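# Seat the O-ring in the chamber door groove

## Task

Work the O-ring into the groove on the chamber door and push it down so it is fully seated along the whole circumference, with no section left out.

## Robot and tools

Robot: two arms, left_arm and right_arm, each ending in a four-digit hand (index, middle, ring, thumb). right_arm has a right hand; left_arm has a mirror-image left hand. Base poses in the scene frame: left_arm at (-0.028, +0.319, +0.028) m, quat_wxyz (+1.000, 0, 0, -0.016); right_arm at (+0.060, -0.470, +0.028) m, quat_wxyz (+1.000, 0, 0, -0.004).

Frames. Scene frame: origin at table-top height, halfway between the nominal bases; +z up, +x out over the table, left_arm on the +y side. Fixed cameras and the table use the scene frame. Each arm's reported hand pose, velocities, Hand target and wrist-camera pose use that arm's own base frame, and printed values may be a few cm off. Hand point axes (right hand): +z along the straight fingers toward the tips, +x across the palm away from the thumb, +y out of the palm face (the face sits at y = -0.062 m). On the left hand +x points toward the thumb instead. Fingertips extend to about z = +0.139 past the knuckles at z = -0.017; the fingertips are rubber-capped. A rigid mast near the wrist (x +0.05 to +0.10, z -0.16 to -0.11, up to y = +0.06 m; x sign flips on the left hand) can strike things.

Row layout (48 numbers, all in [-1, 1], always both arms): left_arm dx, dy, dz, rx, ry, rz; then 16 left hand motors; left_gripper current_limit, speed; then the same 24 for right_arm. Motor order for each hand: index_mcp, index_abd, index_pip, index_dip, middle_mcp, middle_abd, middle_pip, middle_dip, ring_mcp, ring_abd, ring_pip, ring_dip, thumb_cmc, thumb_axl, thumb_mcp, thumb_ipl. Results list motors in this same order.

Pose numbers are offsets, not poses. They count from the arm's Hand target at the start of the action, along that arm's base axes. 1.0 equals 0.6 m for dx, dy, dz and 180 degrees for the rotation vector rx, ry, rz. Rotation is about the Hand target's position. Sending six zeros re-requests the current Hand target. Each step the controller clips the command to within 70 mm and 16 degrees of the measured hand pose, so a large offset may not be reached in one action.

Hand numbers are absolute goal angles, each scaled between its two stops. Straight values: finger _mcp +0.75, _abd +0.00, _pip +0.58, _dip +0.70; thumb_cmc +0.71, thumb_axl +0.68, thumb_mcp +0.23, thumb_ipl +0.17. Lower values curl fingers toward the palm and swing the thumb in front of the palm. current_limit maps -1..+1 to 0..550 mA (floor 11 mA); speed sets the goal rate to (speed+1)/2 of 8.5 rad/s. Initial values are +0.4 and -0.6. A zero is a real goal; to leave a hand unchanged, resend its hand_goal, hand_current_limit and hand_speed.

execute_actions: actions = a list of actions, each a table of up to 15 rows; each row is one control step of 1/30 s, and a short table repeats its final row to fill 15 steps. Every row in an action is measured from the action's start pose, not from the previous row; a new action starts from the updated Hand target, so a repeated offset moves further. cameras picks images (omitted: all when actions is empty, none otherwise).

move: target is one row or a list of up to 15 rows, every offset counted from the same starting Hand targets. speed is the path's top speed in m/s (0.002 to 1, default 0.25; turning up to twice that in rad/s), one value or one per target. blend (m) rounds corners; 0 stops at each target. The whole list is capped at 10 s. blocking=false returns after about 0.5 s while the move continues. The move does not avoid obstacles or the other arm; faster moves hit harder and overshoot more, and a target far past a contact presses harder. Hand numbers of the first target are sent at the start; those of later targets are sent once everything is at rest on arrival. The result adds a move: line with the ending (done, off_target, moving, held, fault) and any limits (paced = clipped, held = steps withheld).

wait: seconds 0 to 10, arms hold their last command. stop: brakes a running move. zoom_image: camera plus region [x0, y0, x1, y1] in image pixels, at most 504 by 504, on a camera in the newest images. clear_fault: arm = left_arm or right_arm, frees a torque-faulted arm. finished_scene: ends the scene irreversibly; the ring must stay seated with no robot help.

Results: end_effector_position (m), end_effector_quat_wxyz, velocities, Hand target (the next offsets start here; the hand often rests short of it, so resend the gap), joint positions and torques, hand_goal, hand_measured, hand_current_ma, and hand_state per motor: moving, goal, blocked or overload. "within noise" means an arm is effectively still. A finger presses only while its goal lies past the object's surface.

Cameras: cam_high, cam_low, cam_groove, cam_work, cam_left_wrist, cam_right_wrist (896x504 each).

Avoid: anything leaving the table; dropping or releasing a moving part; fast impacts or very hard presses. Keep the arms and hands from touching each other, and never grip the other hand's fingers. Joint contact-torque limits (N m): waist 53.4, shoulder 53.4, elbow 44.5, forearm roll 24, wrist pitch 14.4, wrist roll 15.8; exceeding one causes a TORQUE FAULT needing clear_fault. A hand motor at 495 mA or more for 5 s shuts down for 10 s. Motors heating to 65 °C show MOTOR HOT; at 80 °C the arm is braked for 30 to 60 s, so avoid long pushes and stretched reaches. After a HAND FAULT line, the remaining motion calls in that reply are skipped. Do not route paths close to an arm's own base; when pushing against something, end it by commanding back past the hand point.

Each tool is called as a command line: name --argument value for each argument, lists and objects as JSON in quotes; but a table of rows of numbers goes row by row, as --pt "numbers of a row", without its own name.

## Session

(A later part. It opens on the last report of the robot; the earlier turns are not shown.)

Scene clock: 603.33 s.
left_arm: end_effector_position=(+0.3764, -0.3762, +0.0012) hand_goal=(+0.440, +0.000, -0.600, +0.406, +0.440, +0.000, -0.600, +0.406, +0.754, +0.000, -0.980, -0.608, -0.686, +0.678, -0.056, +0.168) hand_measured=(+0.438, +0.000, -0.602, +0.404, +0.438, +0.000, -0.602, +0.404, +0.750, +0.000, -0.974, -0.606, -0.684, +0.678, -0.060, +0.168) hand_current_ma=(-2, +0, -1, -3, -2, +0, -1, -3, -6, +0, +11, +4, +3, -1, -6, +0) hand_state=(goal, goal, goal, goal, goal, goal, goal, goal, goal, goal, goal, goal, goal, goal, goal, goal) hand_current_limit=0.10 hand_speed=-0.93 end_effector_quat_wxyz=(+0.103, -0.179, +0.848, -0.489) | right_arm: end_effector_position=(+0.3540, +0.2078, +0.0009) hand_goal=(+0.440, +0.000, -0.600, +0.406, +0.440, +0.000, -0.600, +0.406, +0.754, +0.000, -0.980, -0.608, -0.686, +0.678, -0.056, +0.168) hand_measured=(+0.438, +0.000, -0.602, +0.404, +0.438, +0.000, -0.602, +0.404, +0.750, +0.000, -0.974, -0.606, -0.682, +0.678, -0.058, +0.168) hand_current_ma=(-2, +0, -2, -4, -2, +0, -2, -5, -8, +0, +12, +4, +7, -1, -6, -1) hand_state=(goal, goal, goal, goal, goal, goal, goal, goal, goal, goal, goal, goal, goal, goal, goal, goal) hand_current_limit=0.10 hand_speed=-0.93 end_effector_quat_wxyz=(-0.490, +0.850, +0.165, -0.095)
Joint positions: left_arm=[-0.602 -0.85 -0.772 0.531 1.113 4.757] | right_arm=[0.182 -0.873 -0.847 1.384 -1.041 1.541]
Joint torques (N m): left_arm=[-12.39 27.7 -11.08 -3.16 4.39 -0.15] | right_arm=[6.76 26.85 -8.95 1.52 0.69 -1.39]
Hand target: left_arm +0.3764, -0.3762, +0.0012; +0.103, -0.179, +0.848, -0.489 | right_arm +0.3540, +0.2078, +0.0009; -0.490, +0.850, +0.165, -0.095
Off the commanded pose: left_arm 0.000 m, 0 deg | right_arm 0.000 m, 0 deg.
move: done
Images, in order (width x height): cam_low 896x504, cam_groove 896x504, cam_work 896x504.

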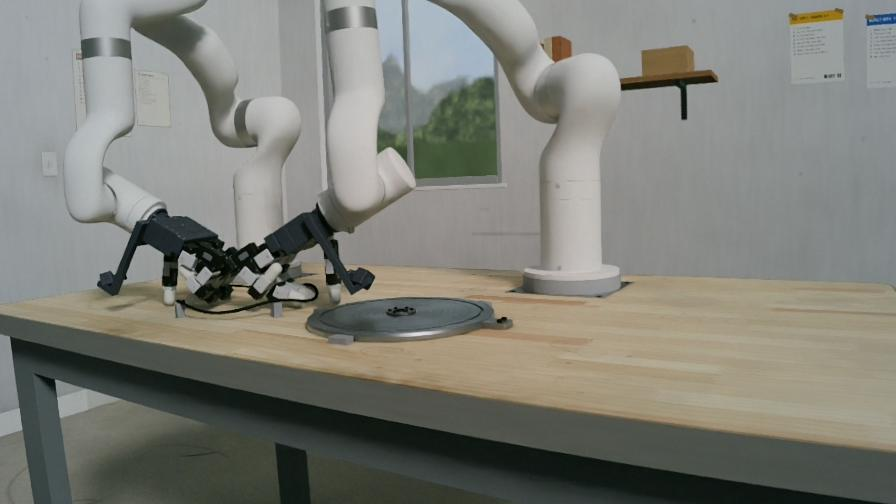

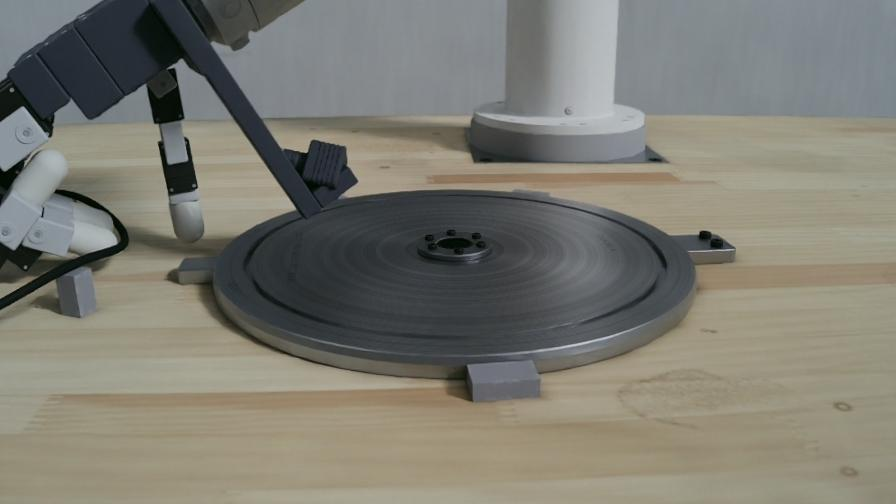

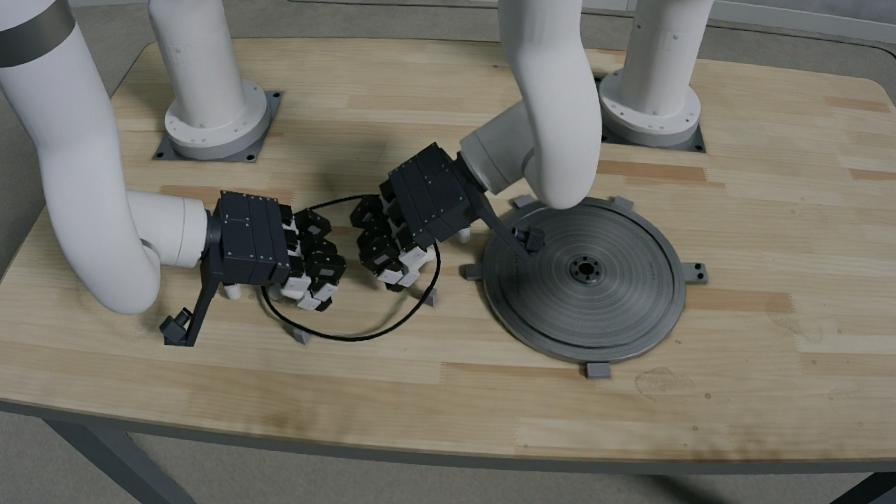

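move --pt "0 0 0 0 0 0 0.389 0 -0.58 0.406 0.389 0 -0.58 0.406 0.753 0 -0.98 -0.609 -0.686 0.678 -0.202 0.168 0.1 -0.93 0 0 0 0 0 0 0.389 0 -0.58 0.406 0.389 0 -0.58 0.406 0.753 0 -0.98 -0.609 -0.686 0.678 -0.202 0.168 0.1 -0.93" --pt "0 0 0 0 0 0 0.389 0 -0.58 0.406 0.389 0 -0.58 0.406 0.753 0 -0.98 -0.609 -0.686 0.678 -0.33 0.168 0.1 -0.93 0 0 0 0 0 0 0.389 0 -0.58 0.406 0.389 0 -0.58 0.406 0.753 0 -0.98 -0.609 -0.686 0.678 -0.33 0.168 0.1 -0.93" --speed 0.05 --cameras '["cam_low", "cam_groove", "cam_left_wrist", "cam_right_wrist"]'

zoom_image --camera "cam_groove" --region '[0, 100, 250, 330]'

zoom_image --camera "cam_low" --region '[130, 250, 350, 330]'

Scene clock: 618.87 s.
left_arm: end_effector_position=(+0.3764, -0.3762, +0.0012) hand_goal=(+0.390, +0.000, -0.580, +0.406, +0.390, +0.000, -0.580, +0.406, +0.754, +0.000, -0.980, -0.608, -0.686, +0.678, -0.330, +0.168) hand_measured=(+0.390, +0.000, -0.582, +0.404, +0.390, +0.000, -0.580, +0.404, +0.750, +0.000, -0.974, -0.606, -0.684, +0.678, -0.324, +0.168) hand_current_ma=(-1, +0, -1, -3, -1, +0, -1, -3, -6, +0, +11, +4, +3, -1, +13, +0) hand_state=(goal, goal, goal, goal, goal, goal, goal, goal, goal, goal, goal, goal, goal, goal, goal, goal) hand_current_limit=0.10 hand_speed=-0.93 end_effector_quat_wxyz=(+0.103, -0.179, +0.848, -0.489) | right_arm: end_effector_position=(+0.3540, +0.2078, +0.0009) hand_goal=(+0.390, +0.000, -0.580, +0.406, +0.390, +0.000, -0.580, +0.406, +0.754, +0.000, -0.980, -0.608, -0.686, +0.678, -0.330, +0.168) hand_measured=(+0.390, +0.000, -0.580, +0.404, +0.390, +0.000, -0.582, +0.404, +0.750, +0.000, -0.974, -0.606, -0.682, +0.678, -0.326, +0.168) hand_current_ma=(-1, +0, -2, -4, -1, +0, -2, -5, -8, +0, +12, +4, +7, -1, +12, -1) hand_state=(goal, goal, goal, goal, goal, goal, goal, goal, goal, goal, goal, goal, goal, goal, goal, goal) hand_current_limit=0.10 hand_speed=-0.93 end_effector_quat_wxyz=(-0.490, +0.850, +0.165, -0.095)
Joint positions: left_arm=[-0.602 -0.85 -0.772 0.531 1.113 4.757] | right_arm=[0.182 -0.873 -0.847 1.384 -1.041 1.541]
Joint torques (N m): left_arm=[-14.9 34.75 -8.53 -2.97 4.4 -1.18] | right_arm=[6.09 28.86 -7.29 0.28 0.66 -1]
Hand target: left_arm +0.3764, -0.3762, +0.0012; +0.103, -0.179, +0.848, -0.489 | right_arm +0.3540, +0.2078, +0.0009; -0.490, +0.850, +0.165, -0.095
Off the commanded pose: left_arm 0.000 m, 0 deg | right_arm 0.000 m, 0 deg.
move: done
camera_calibration:
cam_left_wrist: T_world_to_cam=[[0.831126, 0.0607426, 0.552757, -0.330128], [-0.55182, 0.212959, 0.806314, 0.23037], [-0.0687368, -0.975171, 0.210514, -0.216658], [0, 0, 0, 1]] pos_world=[0.386608, -0.240285, 0.0423395]
cam_right_wrist: T_world_to_cam=[[-0.587613, -0.572886, -0.571413, 0.366691], [-0.158662, -0.610906, 0.775642, 0.11495], [-0.793434, 0.546439, 0.268082, 0.287684], [0, 0, 0, 1]] pos_world=[0.461969, 0.123093, 0.043249]
Images, in order (width x height): cam_low 896x504, cam_groove 896x504, cam_left_wrist 896x504, cam_right_wrist 896x504.

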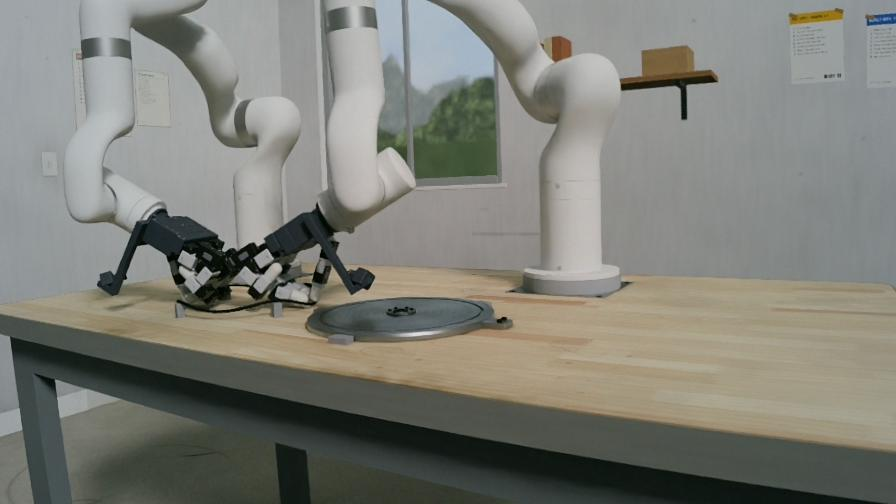

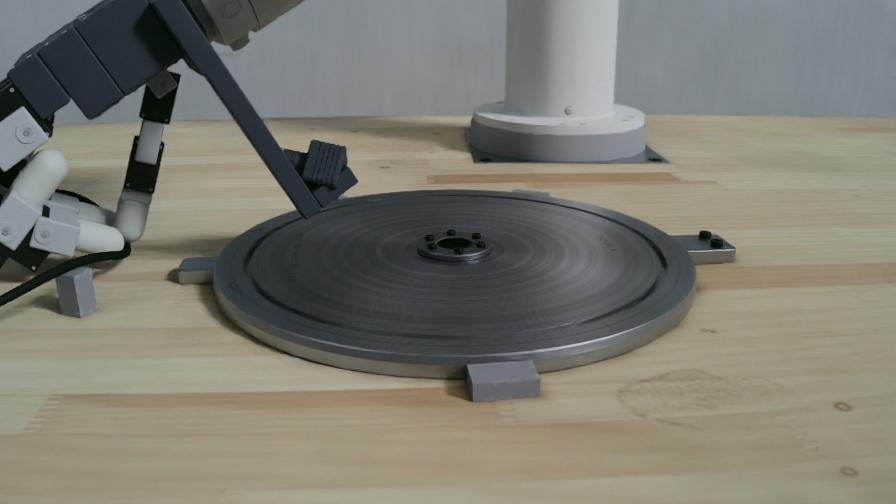

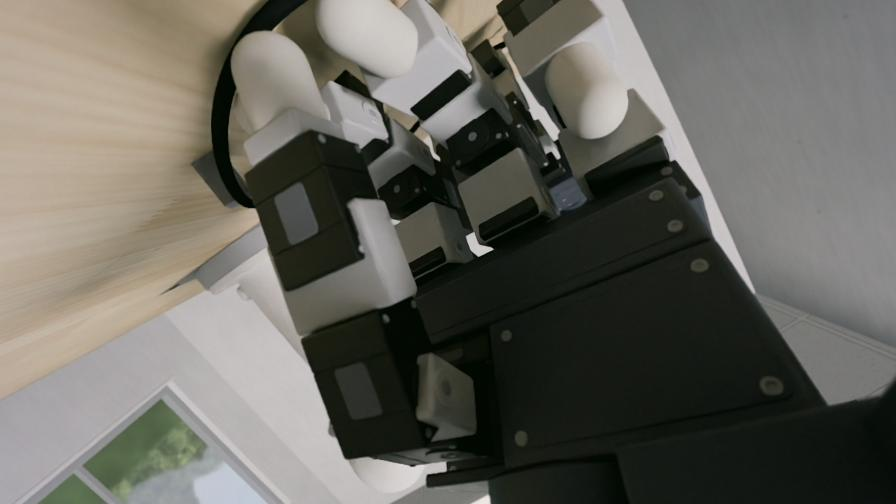

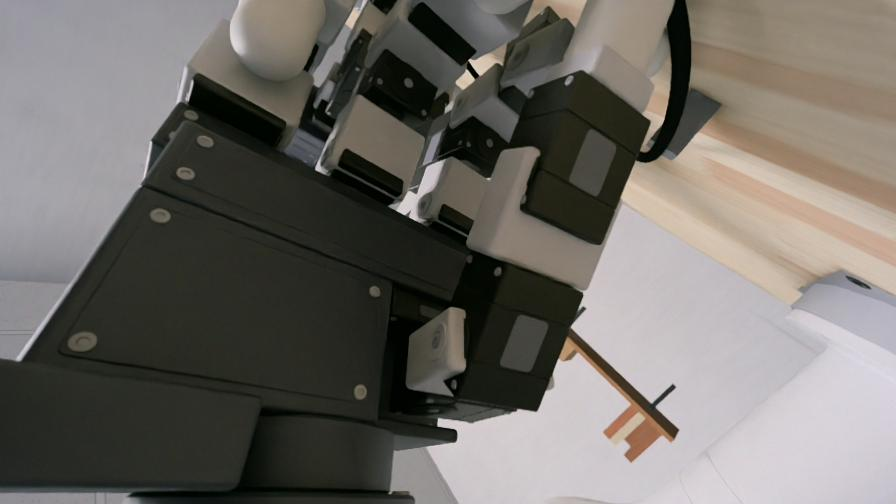

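Scaled by 2.016 from the camera's 896x504 image, which has a finer 1280x720 frame.

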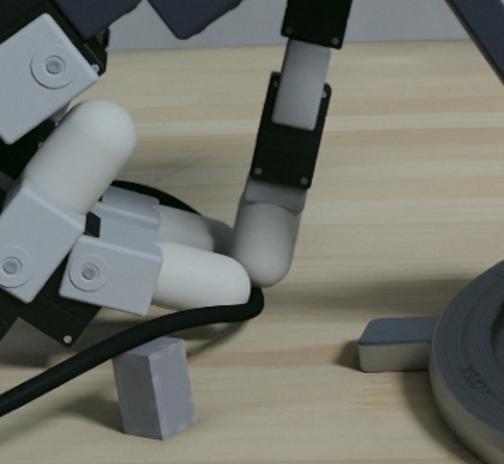

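Scaled by 2.291 from the camera's 896x504 image, which has a finer 1280x720 frame.

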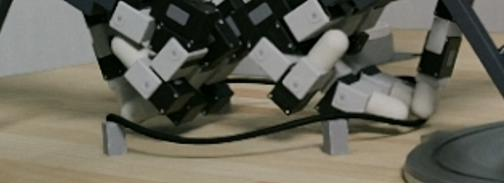

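move --pt "0 0 0 0 0 0 0.511 0 -0.639 0.406 0.511 0 -0.639 0.406 0.753 0 -0.98 -0.609 -0.686 0.678 -0.056 0.168 0.1 -0.93 0 0 0 0 0 0 0.511 0 -0.639 0.406 0.511 0 -0.639 0.406 0.753 0 -0.98 -0.609 -0.686 0.678 -0.056 0.168 0.1 -0.93" --pt "0 0 -0.007 0 0 0 0.511 0 -0.639 0.406 0.511 0 -0.639 0.406 0.753 0 -0.98 -0.609 -0.686 0.678 -0.056 0.168 0.1 -0.93 0 0 -0.007 0 0 0 0.511 0 -0.639 0.406 0.511 0 -0.639 0.406 0.753 0 -0.98 -0.609 -0.686 0.678 -0.056 0.168 0.1 -0.93" --pt "0 0 -0.007 0 0 0 0.44 0 -0.6 0.406 0.44 0 -0.6 0.406 0.753 0 -0.98 -0.609 -0.686 0.678 -0.12 0.168 0.1 -0.93 0 0 -0.007 0 0 0 0.44 0 -0.6 0.406 0.44 0 -0.6 0.406 0.753 0 -0.98 -0.609 -0.686 0.678 -0.12 0.168 0.1 -0.93" --pt "0 0 -0.007 0 0 0 0.389 0 -0.58 0.406 0.389 0 -0.58 0.406 0.753 0 -0.98 -0.609 -0.686 0.678 -0.202 0.168 0.1 -0.93 0 0 -0.007 0 0 0 0.389 0 -0.58 0.406 0.389 0 -0.58 0.406 0.753 0 -0.98 -0.609 -0.686 0.678 -0.202 0.168 0.1 -0.93" --speed 0.05 --cameras '["cam_low", "cam_groove", "cam_left_wrist", "cam_right_wrist"]'

zoom_image --camera "cam_groove" --region '[0, 100, 250, 330]'

zoom_image --camera "cam_low" --region '[130, 250, 350, 330]'

Scene clock: 647.80 s.
left_arm: end_effector_position=(+0.3764, -0.3762, -0.0030) hand_goal=(+0.390, +0.000, -0.580, +0.406, +0.390, +0.000, -0.580, +0.406, +0.754, +0.000, -0.980, -0.608, -0.686, +0.678, -0.202, +0.168) hand_measured=(+0.390, +0.000, -0.582, +0.404, +0.390, +0.000, -0.580, +0.404, +0.750, +0.000, -0.974, -0.606, -0.684, +0.678, -0.198, +0.170) hand_current_ma=(-1, +0, -1, -3, -1, +0, -1, -3, -6, +0, +11, +4, +2, -1, +7, +4) hand_state=(goal, goal, goal, goal, goal, goal, goal, goal, goal, goal, goal, goal, goal, goal, goal, goal) hand_current_limit=0.10 hand_speed=-0.93 end_effector_quat_wxyz=(+0.103, -0.179, +0.848, -0.489) | right_arm: end_effector_position=(+0.3540, +0.2078, -0.0033) hand_goal=(+0.390, +0.000, -0.580, +0.406, +0.390, +0.000, -0.580, +0.406, +0.754, +0.000, -0.980, -0.608, -0.686, +0.678, -0.202, +0.168) hand_measured=(+0.390, +0.000, -0.582, +0.404, +0.390, +0.000, -0.582, +0.404, +0.750, +0.000, -0.974, -0.606, -0.682, +0.678, -0.200, +0.168) hand_current_ma=(-1, +0, -2, -4, -1, +0, -2, -5, -8, +0, +12, +4, +7, -1, +7, -1) hand_state=(goal, goal, goal, goal, goal, goal, goal, goal, goal, goal, goal, goal, goal, goal, goal, goal) hand_current_limit=0.10 hand_speed=-0.93 end_effector_quat_wxyz=(-0.490, +0.850, +0.165, -0.095)
Joint positions: left_arm=[-0.602 -0.862 -0.777 0.53 1.119 4.761] | right_arm=[0.182 -0.884 -0.852 1.388 -1.04 1.534]
Joint torques (N m): left_arm=[-17.09 25.25 -16.36 -3.77 4.48 1.22] | right_arm=[6.04 26.14 -13.75 2.97 0.76 -1.81]
Hand target: left_arm +0.3764, -0.3762, -0.0030; +0.103, -0.179, +0.848, -0.489 | right_arm +0.3540, +0.2078, -0.0033; -0.490, +0.850, +0.165, -0.095
Off the commanded pose: left_arm 0.000 m, 0 deg | right_arm 0.000 m, 0 deg.
move: done
camera_calibration:
cam_left_wrist: T_world_to_cam=[[0.831126, 0.0607426, 0.552757, -0.327806], [-0.55182, 0.212959, 0.806314, 0.233756], [-0.0687368, -0.975171, 0.210514, -0.215774], [0, 0, 0, 1]] pos_world=[0.386608, -0.240285, 0.0381395]
cam_right_wrist: T_world_to_cam=[[-0.587613, -0.572886, -0.571413, 0.364291], [-0.158662, -0.610906, 0.775642, 0.118207], [-0.793434, 0.546439, 0.268082, 0.28881], [0, 0, 0, 1]] pos_world=[0.461969, 0.123093, 0.039049]
Images, in order (width x height): cam_low 896x504, cam_groove 896x504, cam_left_wrist 896x504, cam_right_wrist 896x504.

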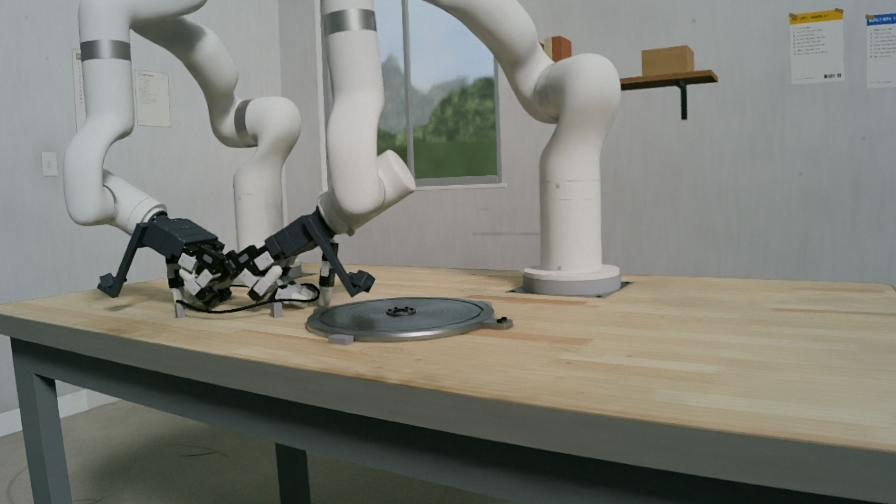

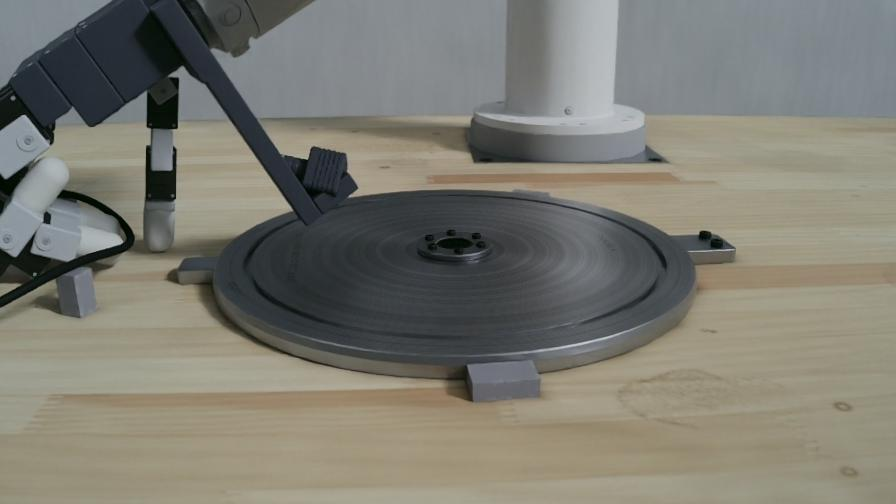

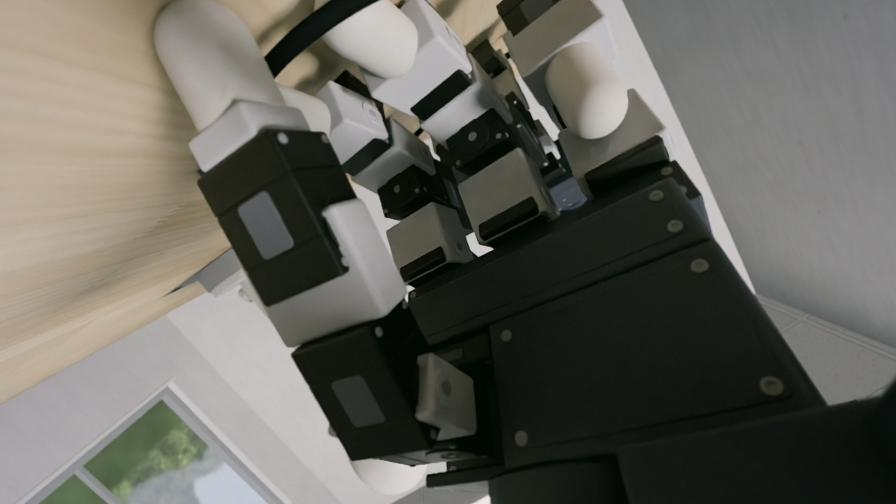

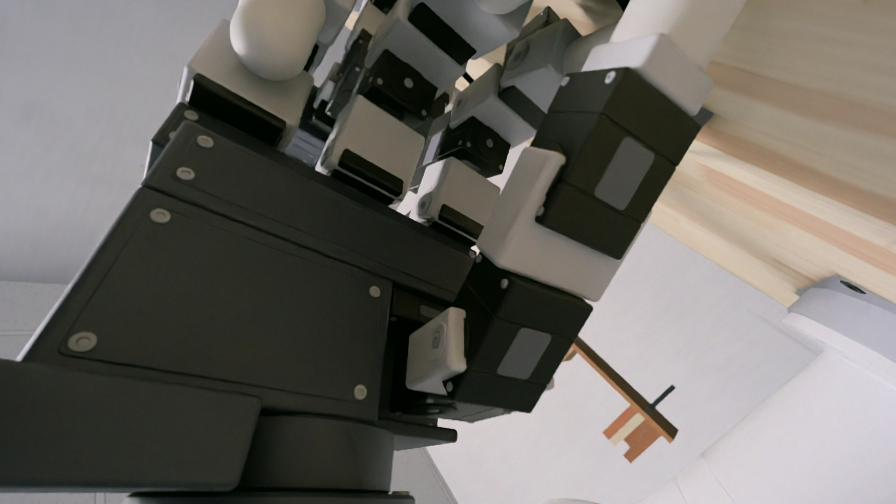

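Scaled by 2.016 from the camera's 896x504 image, which has a finer 1280x720 frame.

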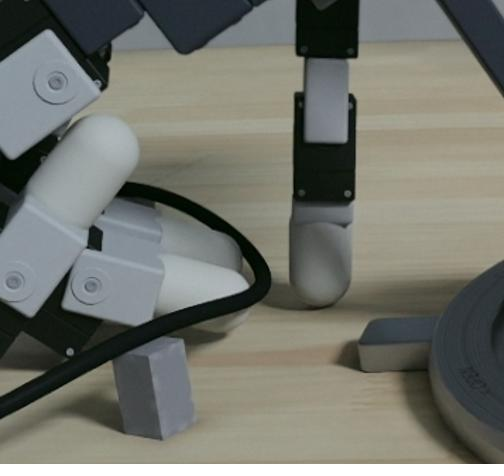

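Scaled by 2.291 from the camera's 896x504 image, which has a finer 1280x720 frame.

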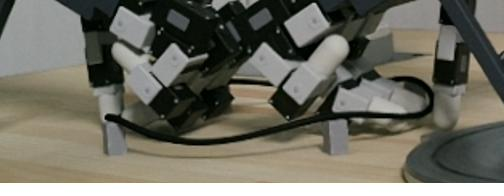

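move --pt "0 0 0 0 0 0 0.389 0 -0.58 0.406 0.389 0 -0.58 0.406 0.753 0 -0.98 -0.609 -0.686 0.678 -0.30 0.168 0.1 -0.93 0 0 0 0 0 0 0.389 0 -0.58 0.406 0.389 0 -0.58 0.406 0.753 0 -0.98 -0.609 -0.686 0.678 -0.30 0.168 0.1 -0.93" --speed 0.05 --cameras '["cam_low", "cam_groove", "cam_left_wrist", "cam_right_wrist"]'

zoom_image --camera "cam_groove" --region '[0, 100, 250, 330]'

zoom_image --camera "cam_low" --region '[130, 250, 350, 330]'

Scene clock: 660.47 s.
left_arm: end_effector_position=(+0.3764, -0.3762, -0.0030) hand_goal=(+0.390, +0.000, -0.580, +0.406, +0.390, +0.000, -0.580, +0.406, +0.754, +0.000, -0.980, -0.608, -0.686, +0.678, -0.300, +0.168) hand_measured=(+0.390, +0.000, -0.580, +0.404, +0.390, +0.000, -0.580, +0.404, +0.750, +0.000, -0.974, -0.606, -0.684, +0.678, -0.294, +0.170) hand_current_ma=(-1, +0, -1, -3, -1, +0, -1, -3, -6, +0, +11, +4, +2, -1, +12, +4) hand_state=(goal, goal, goal, goal, goal, goal, goal, goal, goal, goal, goal, goal, goal, goal, goal, goal) hand_current_limit=0.10 hand_speed=-0.93 end_effector_quat_wxyz=(+0.103, -0.179, +0.848, -0.489) | right_arm: end_effector_position=(+0.3540, +0.2078, -0.0033) hand_goal=(+0.390, +0.000, -0.580, +0.406, +0.390, +0.000, -0.580, +0.406, +0.754, +0.000, -0.980, -0.608, -0.686, +0.678, -0.300, +0.168) hand_measured=(+0.390, +0.000, -0.580, +0.404, +0.390, +0.000, -0.580, +0.404, +0.750, +0.000, -0.974, -0.606, -0.682, +0.678, -0.296, +0.168) hand_current_ma=(-1, +0, -1, -4, -1, +0, -1, -5, -8, +0, +12, +4, +7, -1, +12, -1) hand_state=(goal, goal, goal, goal, goal, goal, goal, goal, goal, goal, goal, goal, goal, goal, goal, goal) hand_current_limit=0.10 hand_speed=-0.93 end_effector_quat_wxyz=(-0.490, +0.850, +0.165, -0.095)
Joint positions: left_arm=[-0.602 -0.862 -0.777 0.53 1.119 4.761] | right_arm=[0.182 -0.884 -0.852 1.388 -1.04 1.534]
Joint torques (N m): left_arm=[-16.6 27.27 -16.19 -3.3 4.2 1.24] | right_arm=[6.18 26.38 -13.36 3.3 0.4 -1.59]
Hand target: left_arm +0.3764, -0.3762, -0.0030; +0.103, -0.179, +0.848, -0.489 | right_arm +0.3540, +0.2078, -0.0033; -0.490, +0.850, +0.165, -0.095
Off the commanded pose: left_arm 0.000 m, 0 deg | right_arm 0.000 m, 0 deg.
move: done
camera_calibration:
cam_left_wrist: T_world_to_cam=[[0.831126, 0.0607426, 0.552757, -0.327806], [-0.55182, 0.212959, 0.806314, 0.233756], [-0.0687368, -0.975171, 0.210514, -0.215774], [0, 0, 0, 1]] pos_world=[0.386608, -0.240285, 0.0381395]
cam_right_wrist: T_world_to_cam=[[-0.587613, -0.572886, -0.571413, 0.364291], [-0.158662, -0.610906, 0.775642, 0.118207], [-0.793434, 0.546439, 0.268082, 0.28881], [0, 0, 0, 1]] pos_world=[0.461969, 0.123093, 0.039049]
Images, in order (width x height): cam_low 896x504, cam_groove 896x504, cam_left_wrist 896x504, cam_right_wrist 896x504.

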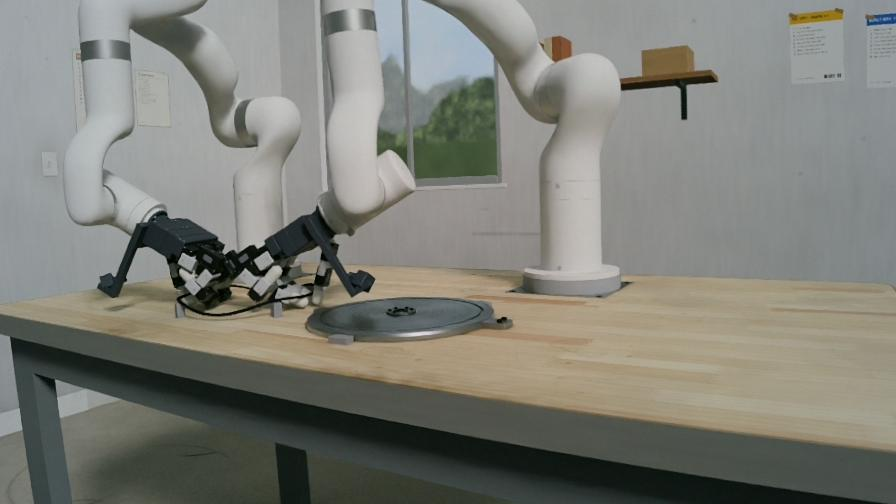

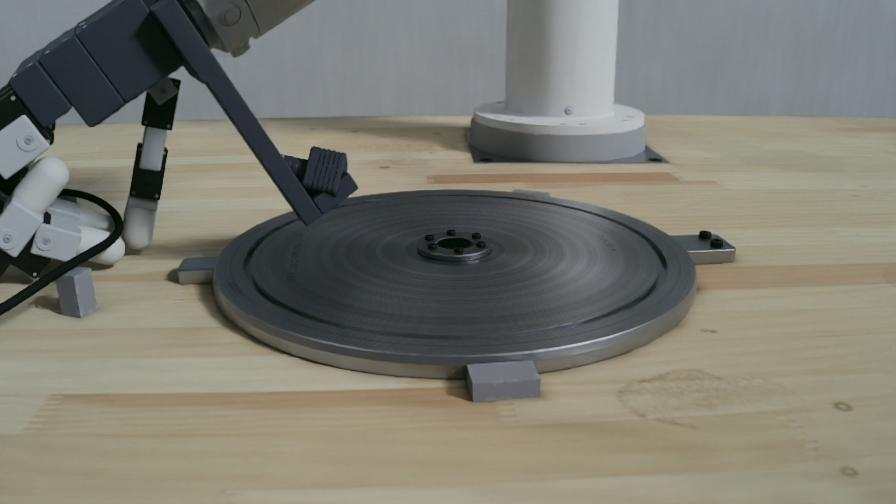

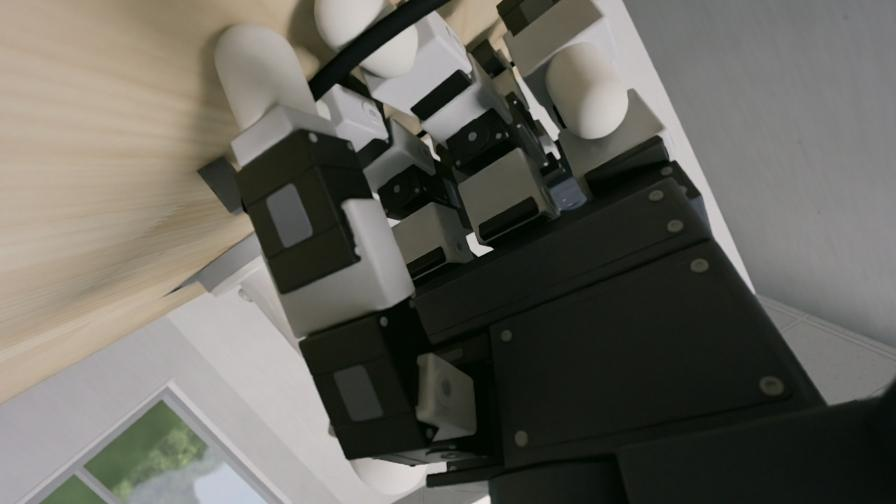

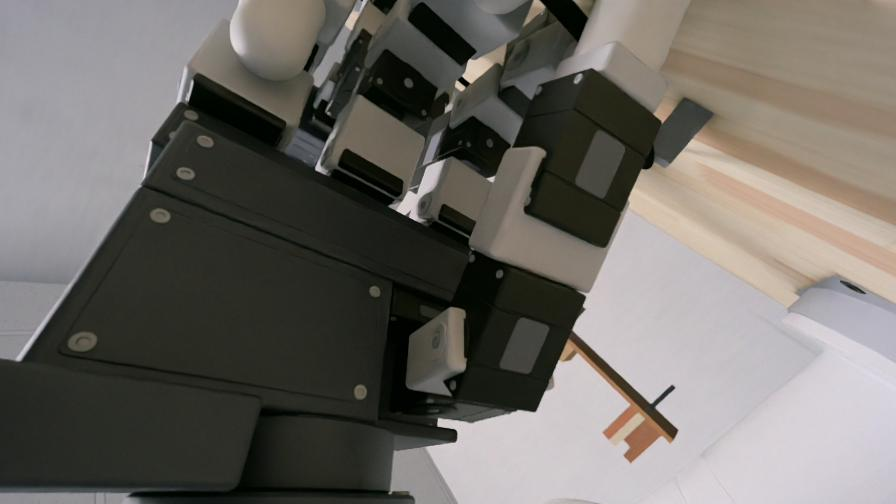

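Scaled by 2.016 from the camera's 896x504 image, which has a finer 1280x720 frame.

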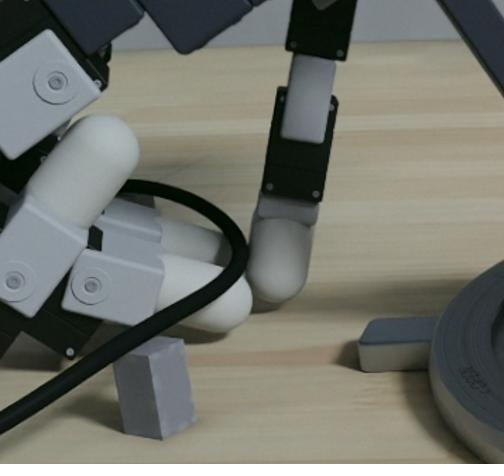

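Scaled by 2.291 from the camera's 896x504 image, which has a finer 1280x720 frame.

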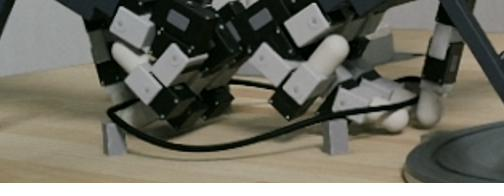

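move --pt "0 0 0 0 0 0 0.389 0 -0.58 0.406 0.389 0 -0.58 0.406 0.753 0 -0.98 -0.609 -0.686 0.678 -0.33 0.168 0.1 -0.93 0 0 0 0 0 0 0.389 0 -0.58 0.406 0.389 0 -0.58 0.406 0.753 0 -0.98 -0.609 -0.686 0.678 -0.33 0.168 0.1 -0.93" --pt "0 0 0.03 0 0 0 0.389 0 -0.58 0.406 0.389 0 -0.58 0.406 0.753 0 -0.98 -0.609 -0.686 0.678 -0.33 0.168 0.1 -0.93 0 0 0.03 0 0 0 0.389 0 -0.58 0.406 0.389 0 -0.58 0.406 0.753 0 -0.98 -0.609 -0.686 0.678 -0.33 0.168 0.1 -0.93" --speed 0.05 --cameras '["cam_low", "cam_groove", "cam_left_wrist", "cam_right_wrist"]'

zoom_image --camera "cam_groove" --region '[0, 60, 250, 290]'

zoom_image --camera "cam_low" --region '[130, 240, 350, 330]'

Scene clock: 686.07 s.
left_arm: end_effector_position=(+0.3764, -0.3762, +0.0149) hand_goal=(+0.390, +0.000, -0.580, +0.406, +0.390, +0.000, -0.580, +0.406, +0.754, +0.000, -0.980, -0.608, -0.686, +0.678, -0.330, +0.168) hand_measured=(+0.390, +0.000, -0.580, +0.404, +0.388, +0.000, -0.580, +0.404, +0.750, +0.000, -0.974, -0.606, -0.684, +0.678, -0.324, +0.170) hand_current_ma=(-1, +0, -1, -3, -1, +0, -1, -3, -6, +0, +11, +4, +2, -1, +12, +4) hand_state=(goal, goal, goal, goal, goal, goal, goal, goal, goal, goal, goal, goal, goal, goal, goal, goal) hand_current_limit=0.10 hand_speed=-0.93 end_effector_quat_wxyz=(+0.103, -0.179, +0.848, -0.489) | right_arm: end_effector_position=(+0.3540, +0.2078, +0.0147) hand_goal=(+0.390, +0.000, -0.580, +0.406, +0.390, +0.000, -0.580, +0.406, +0.754, +0.000, -0.980, -0.608, -0.686, +0.678, -0.330, +0.168) hand_measured=(+0.390, +0.000, -0.580, +0.404, +0.390, +0.000, -0.580, +0.404, +0.750, +0.000, -0.974, -0.606, -0.682, +0.678, -0.326, +0.168) hand_current_ma=(-1, +0, -1, -4, -1, +0, -1, -5, -8, +0, +12, +4, +7, -1, +12, -1) hand_state=(goal, goal, goal, goal, goal, goal, goal, goal, goal, goal, goal, goal, goal, goal, goal, goal) hand_current_limit=0.10 hand_speed=-0.93 end_effector_quat_wxyz=(-0.490, +0.850, +0.165, -0.095)
Joint positions: left_arm=[-0.602 -0.812 -0.757 0.537 1.093 4.744] | right_arm=[0.182 -0.837 -0.832 1.372 -1.045 1.566]
Joint torques (N m): left_arm=[-17.13 47.15 -6.32 4.3 -1.2 -1.27] | right_arm=[7.94 42.67 -2.3 -3.62 -3.63 1.46]
Hand target: left_arm +0.3764, -0.3762, +0.0150; +0.103, -0.179, +0.848, -0.489 | right_arm +0.3540, +0.2078, +0.0147; -0.490, +0.850, +0.165, -0.095
Off the commanded pose: left_arm 0.000 m, 0 deg | right_arm 0.000 m, 0 deg.
move: done
camera_calibration:
cam_left_wrist: T_world_to_cam=[[0.831126, 0.0607426, 0.552757, -0.337756], [-0.55182, 0.212959, 0.806314, 0.219243], [-0.0687368, -0.975171, 0.210514, -0.219563], [0, 0, 0, 1]] pos_world=[0.386608, -0.240285, 0.0561395]
cam_right_wrist: T_world_to_cam=[[-0.587613, -0.572886, -0.571413, 0.374519], [-0.158662, -0.610906, 0.775642, 0.104323], [-0.793434, 0.546439, 0.268082, 0.284012], [0, 0, 0, 1]] pos_world=[0.461969, 0.123093, 0.056949]
Images, in order (width x height): cam_low 896x504, cam_groove 896x504, cam_left_wrist 896x504, cam_right_wrist 896x504.

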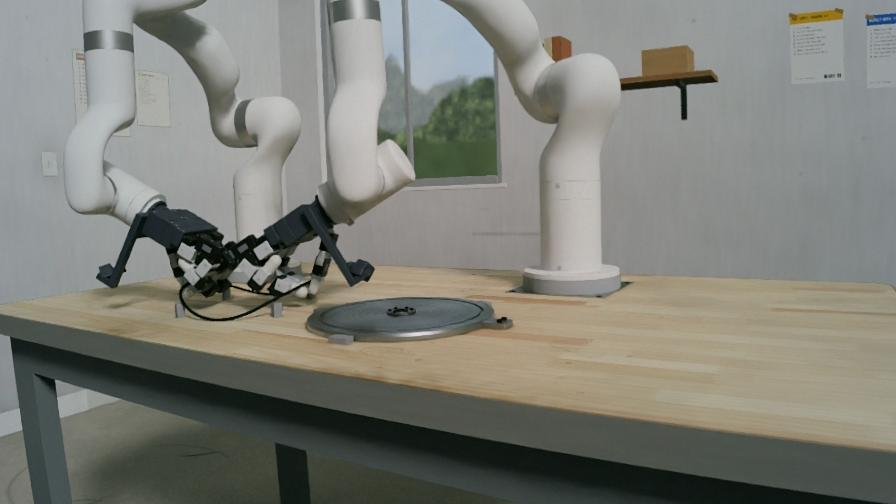

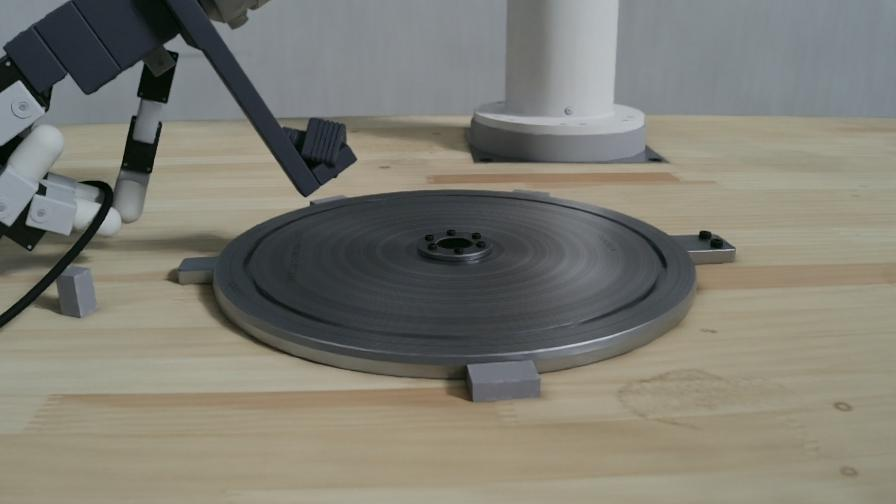

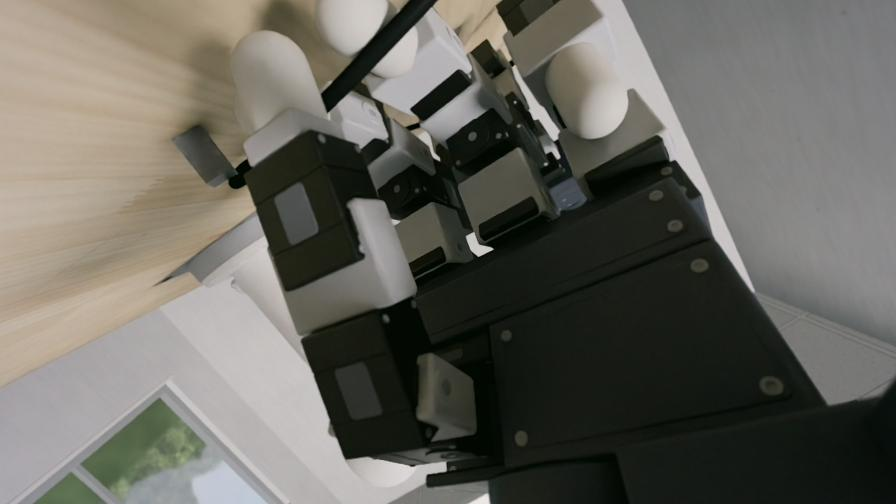

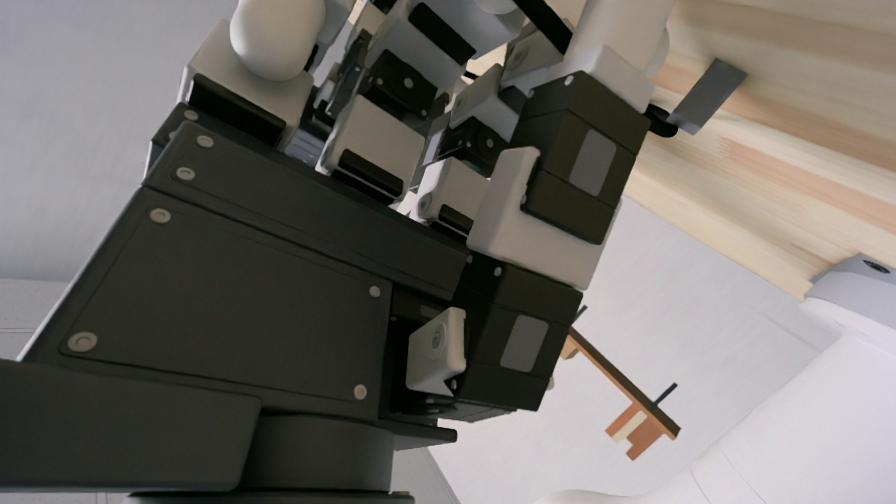

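Scaled by 2.016 from the camera's 896x504 image, which has a finer 1280x720 frame.

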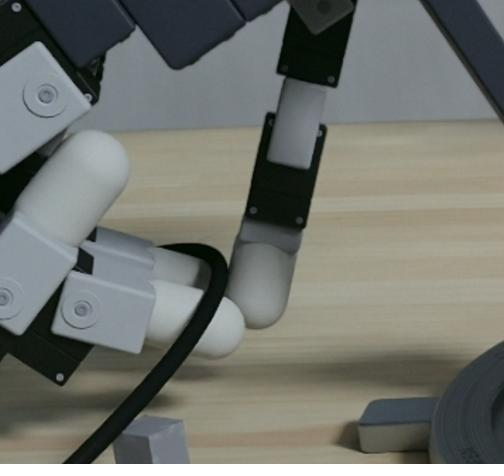

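Scaled by 2.291 from the camera's 896x504 image, which has a finer 1280x720 frame.

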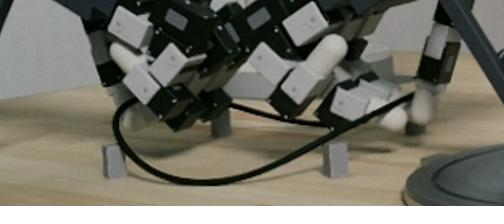

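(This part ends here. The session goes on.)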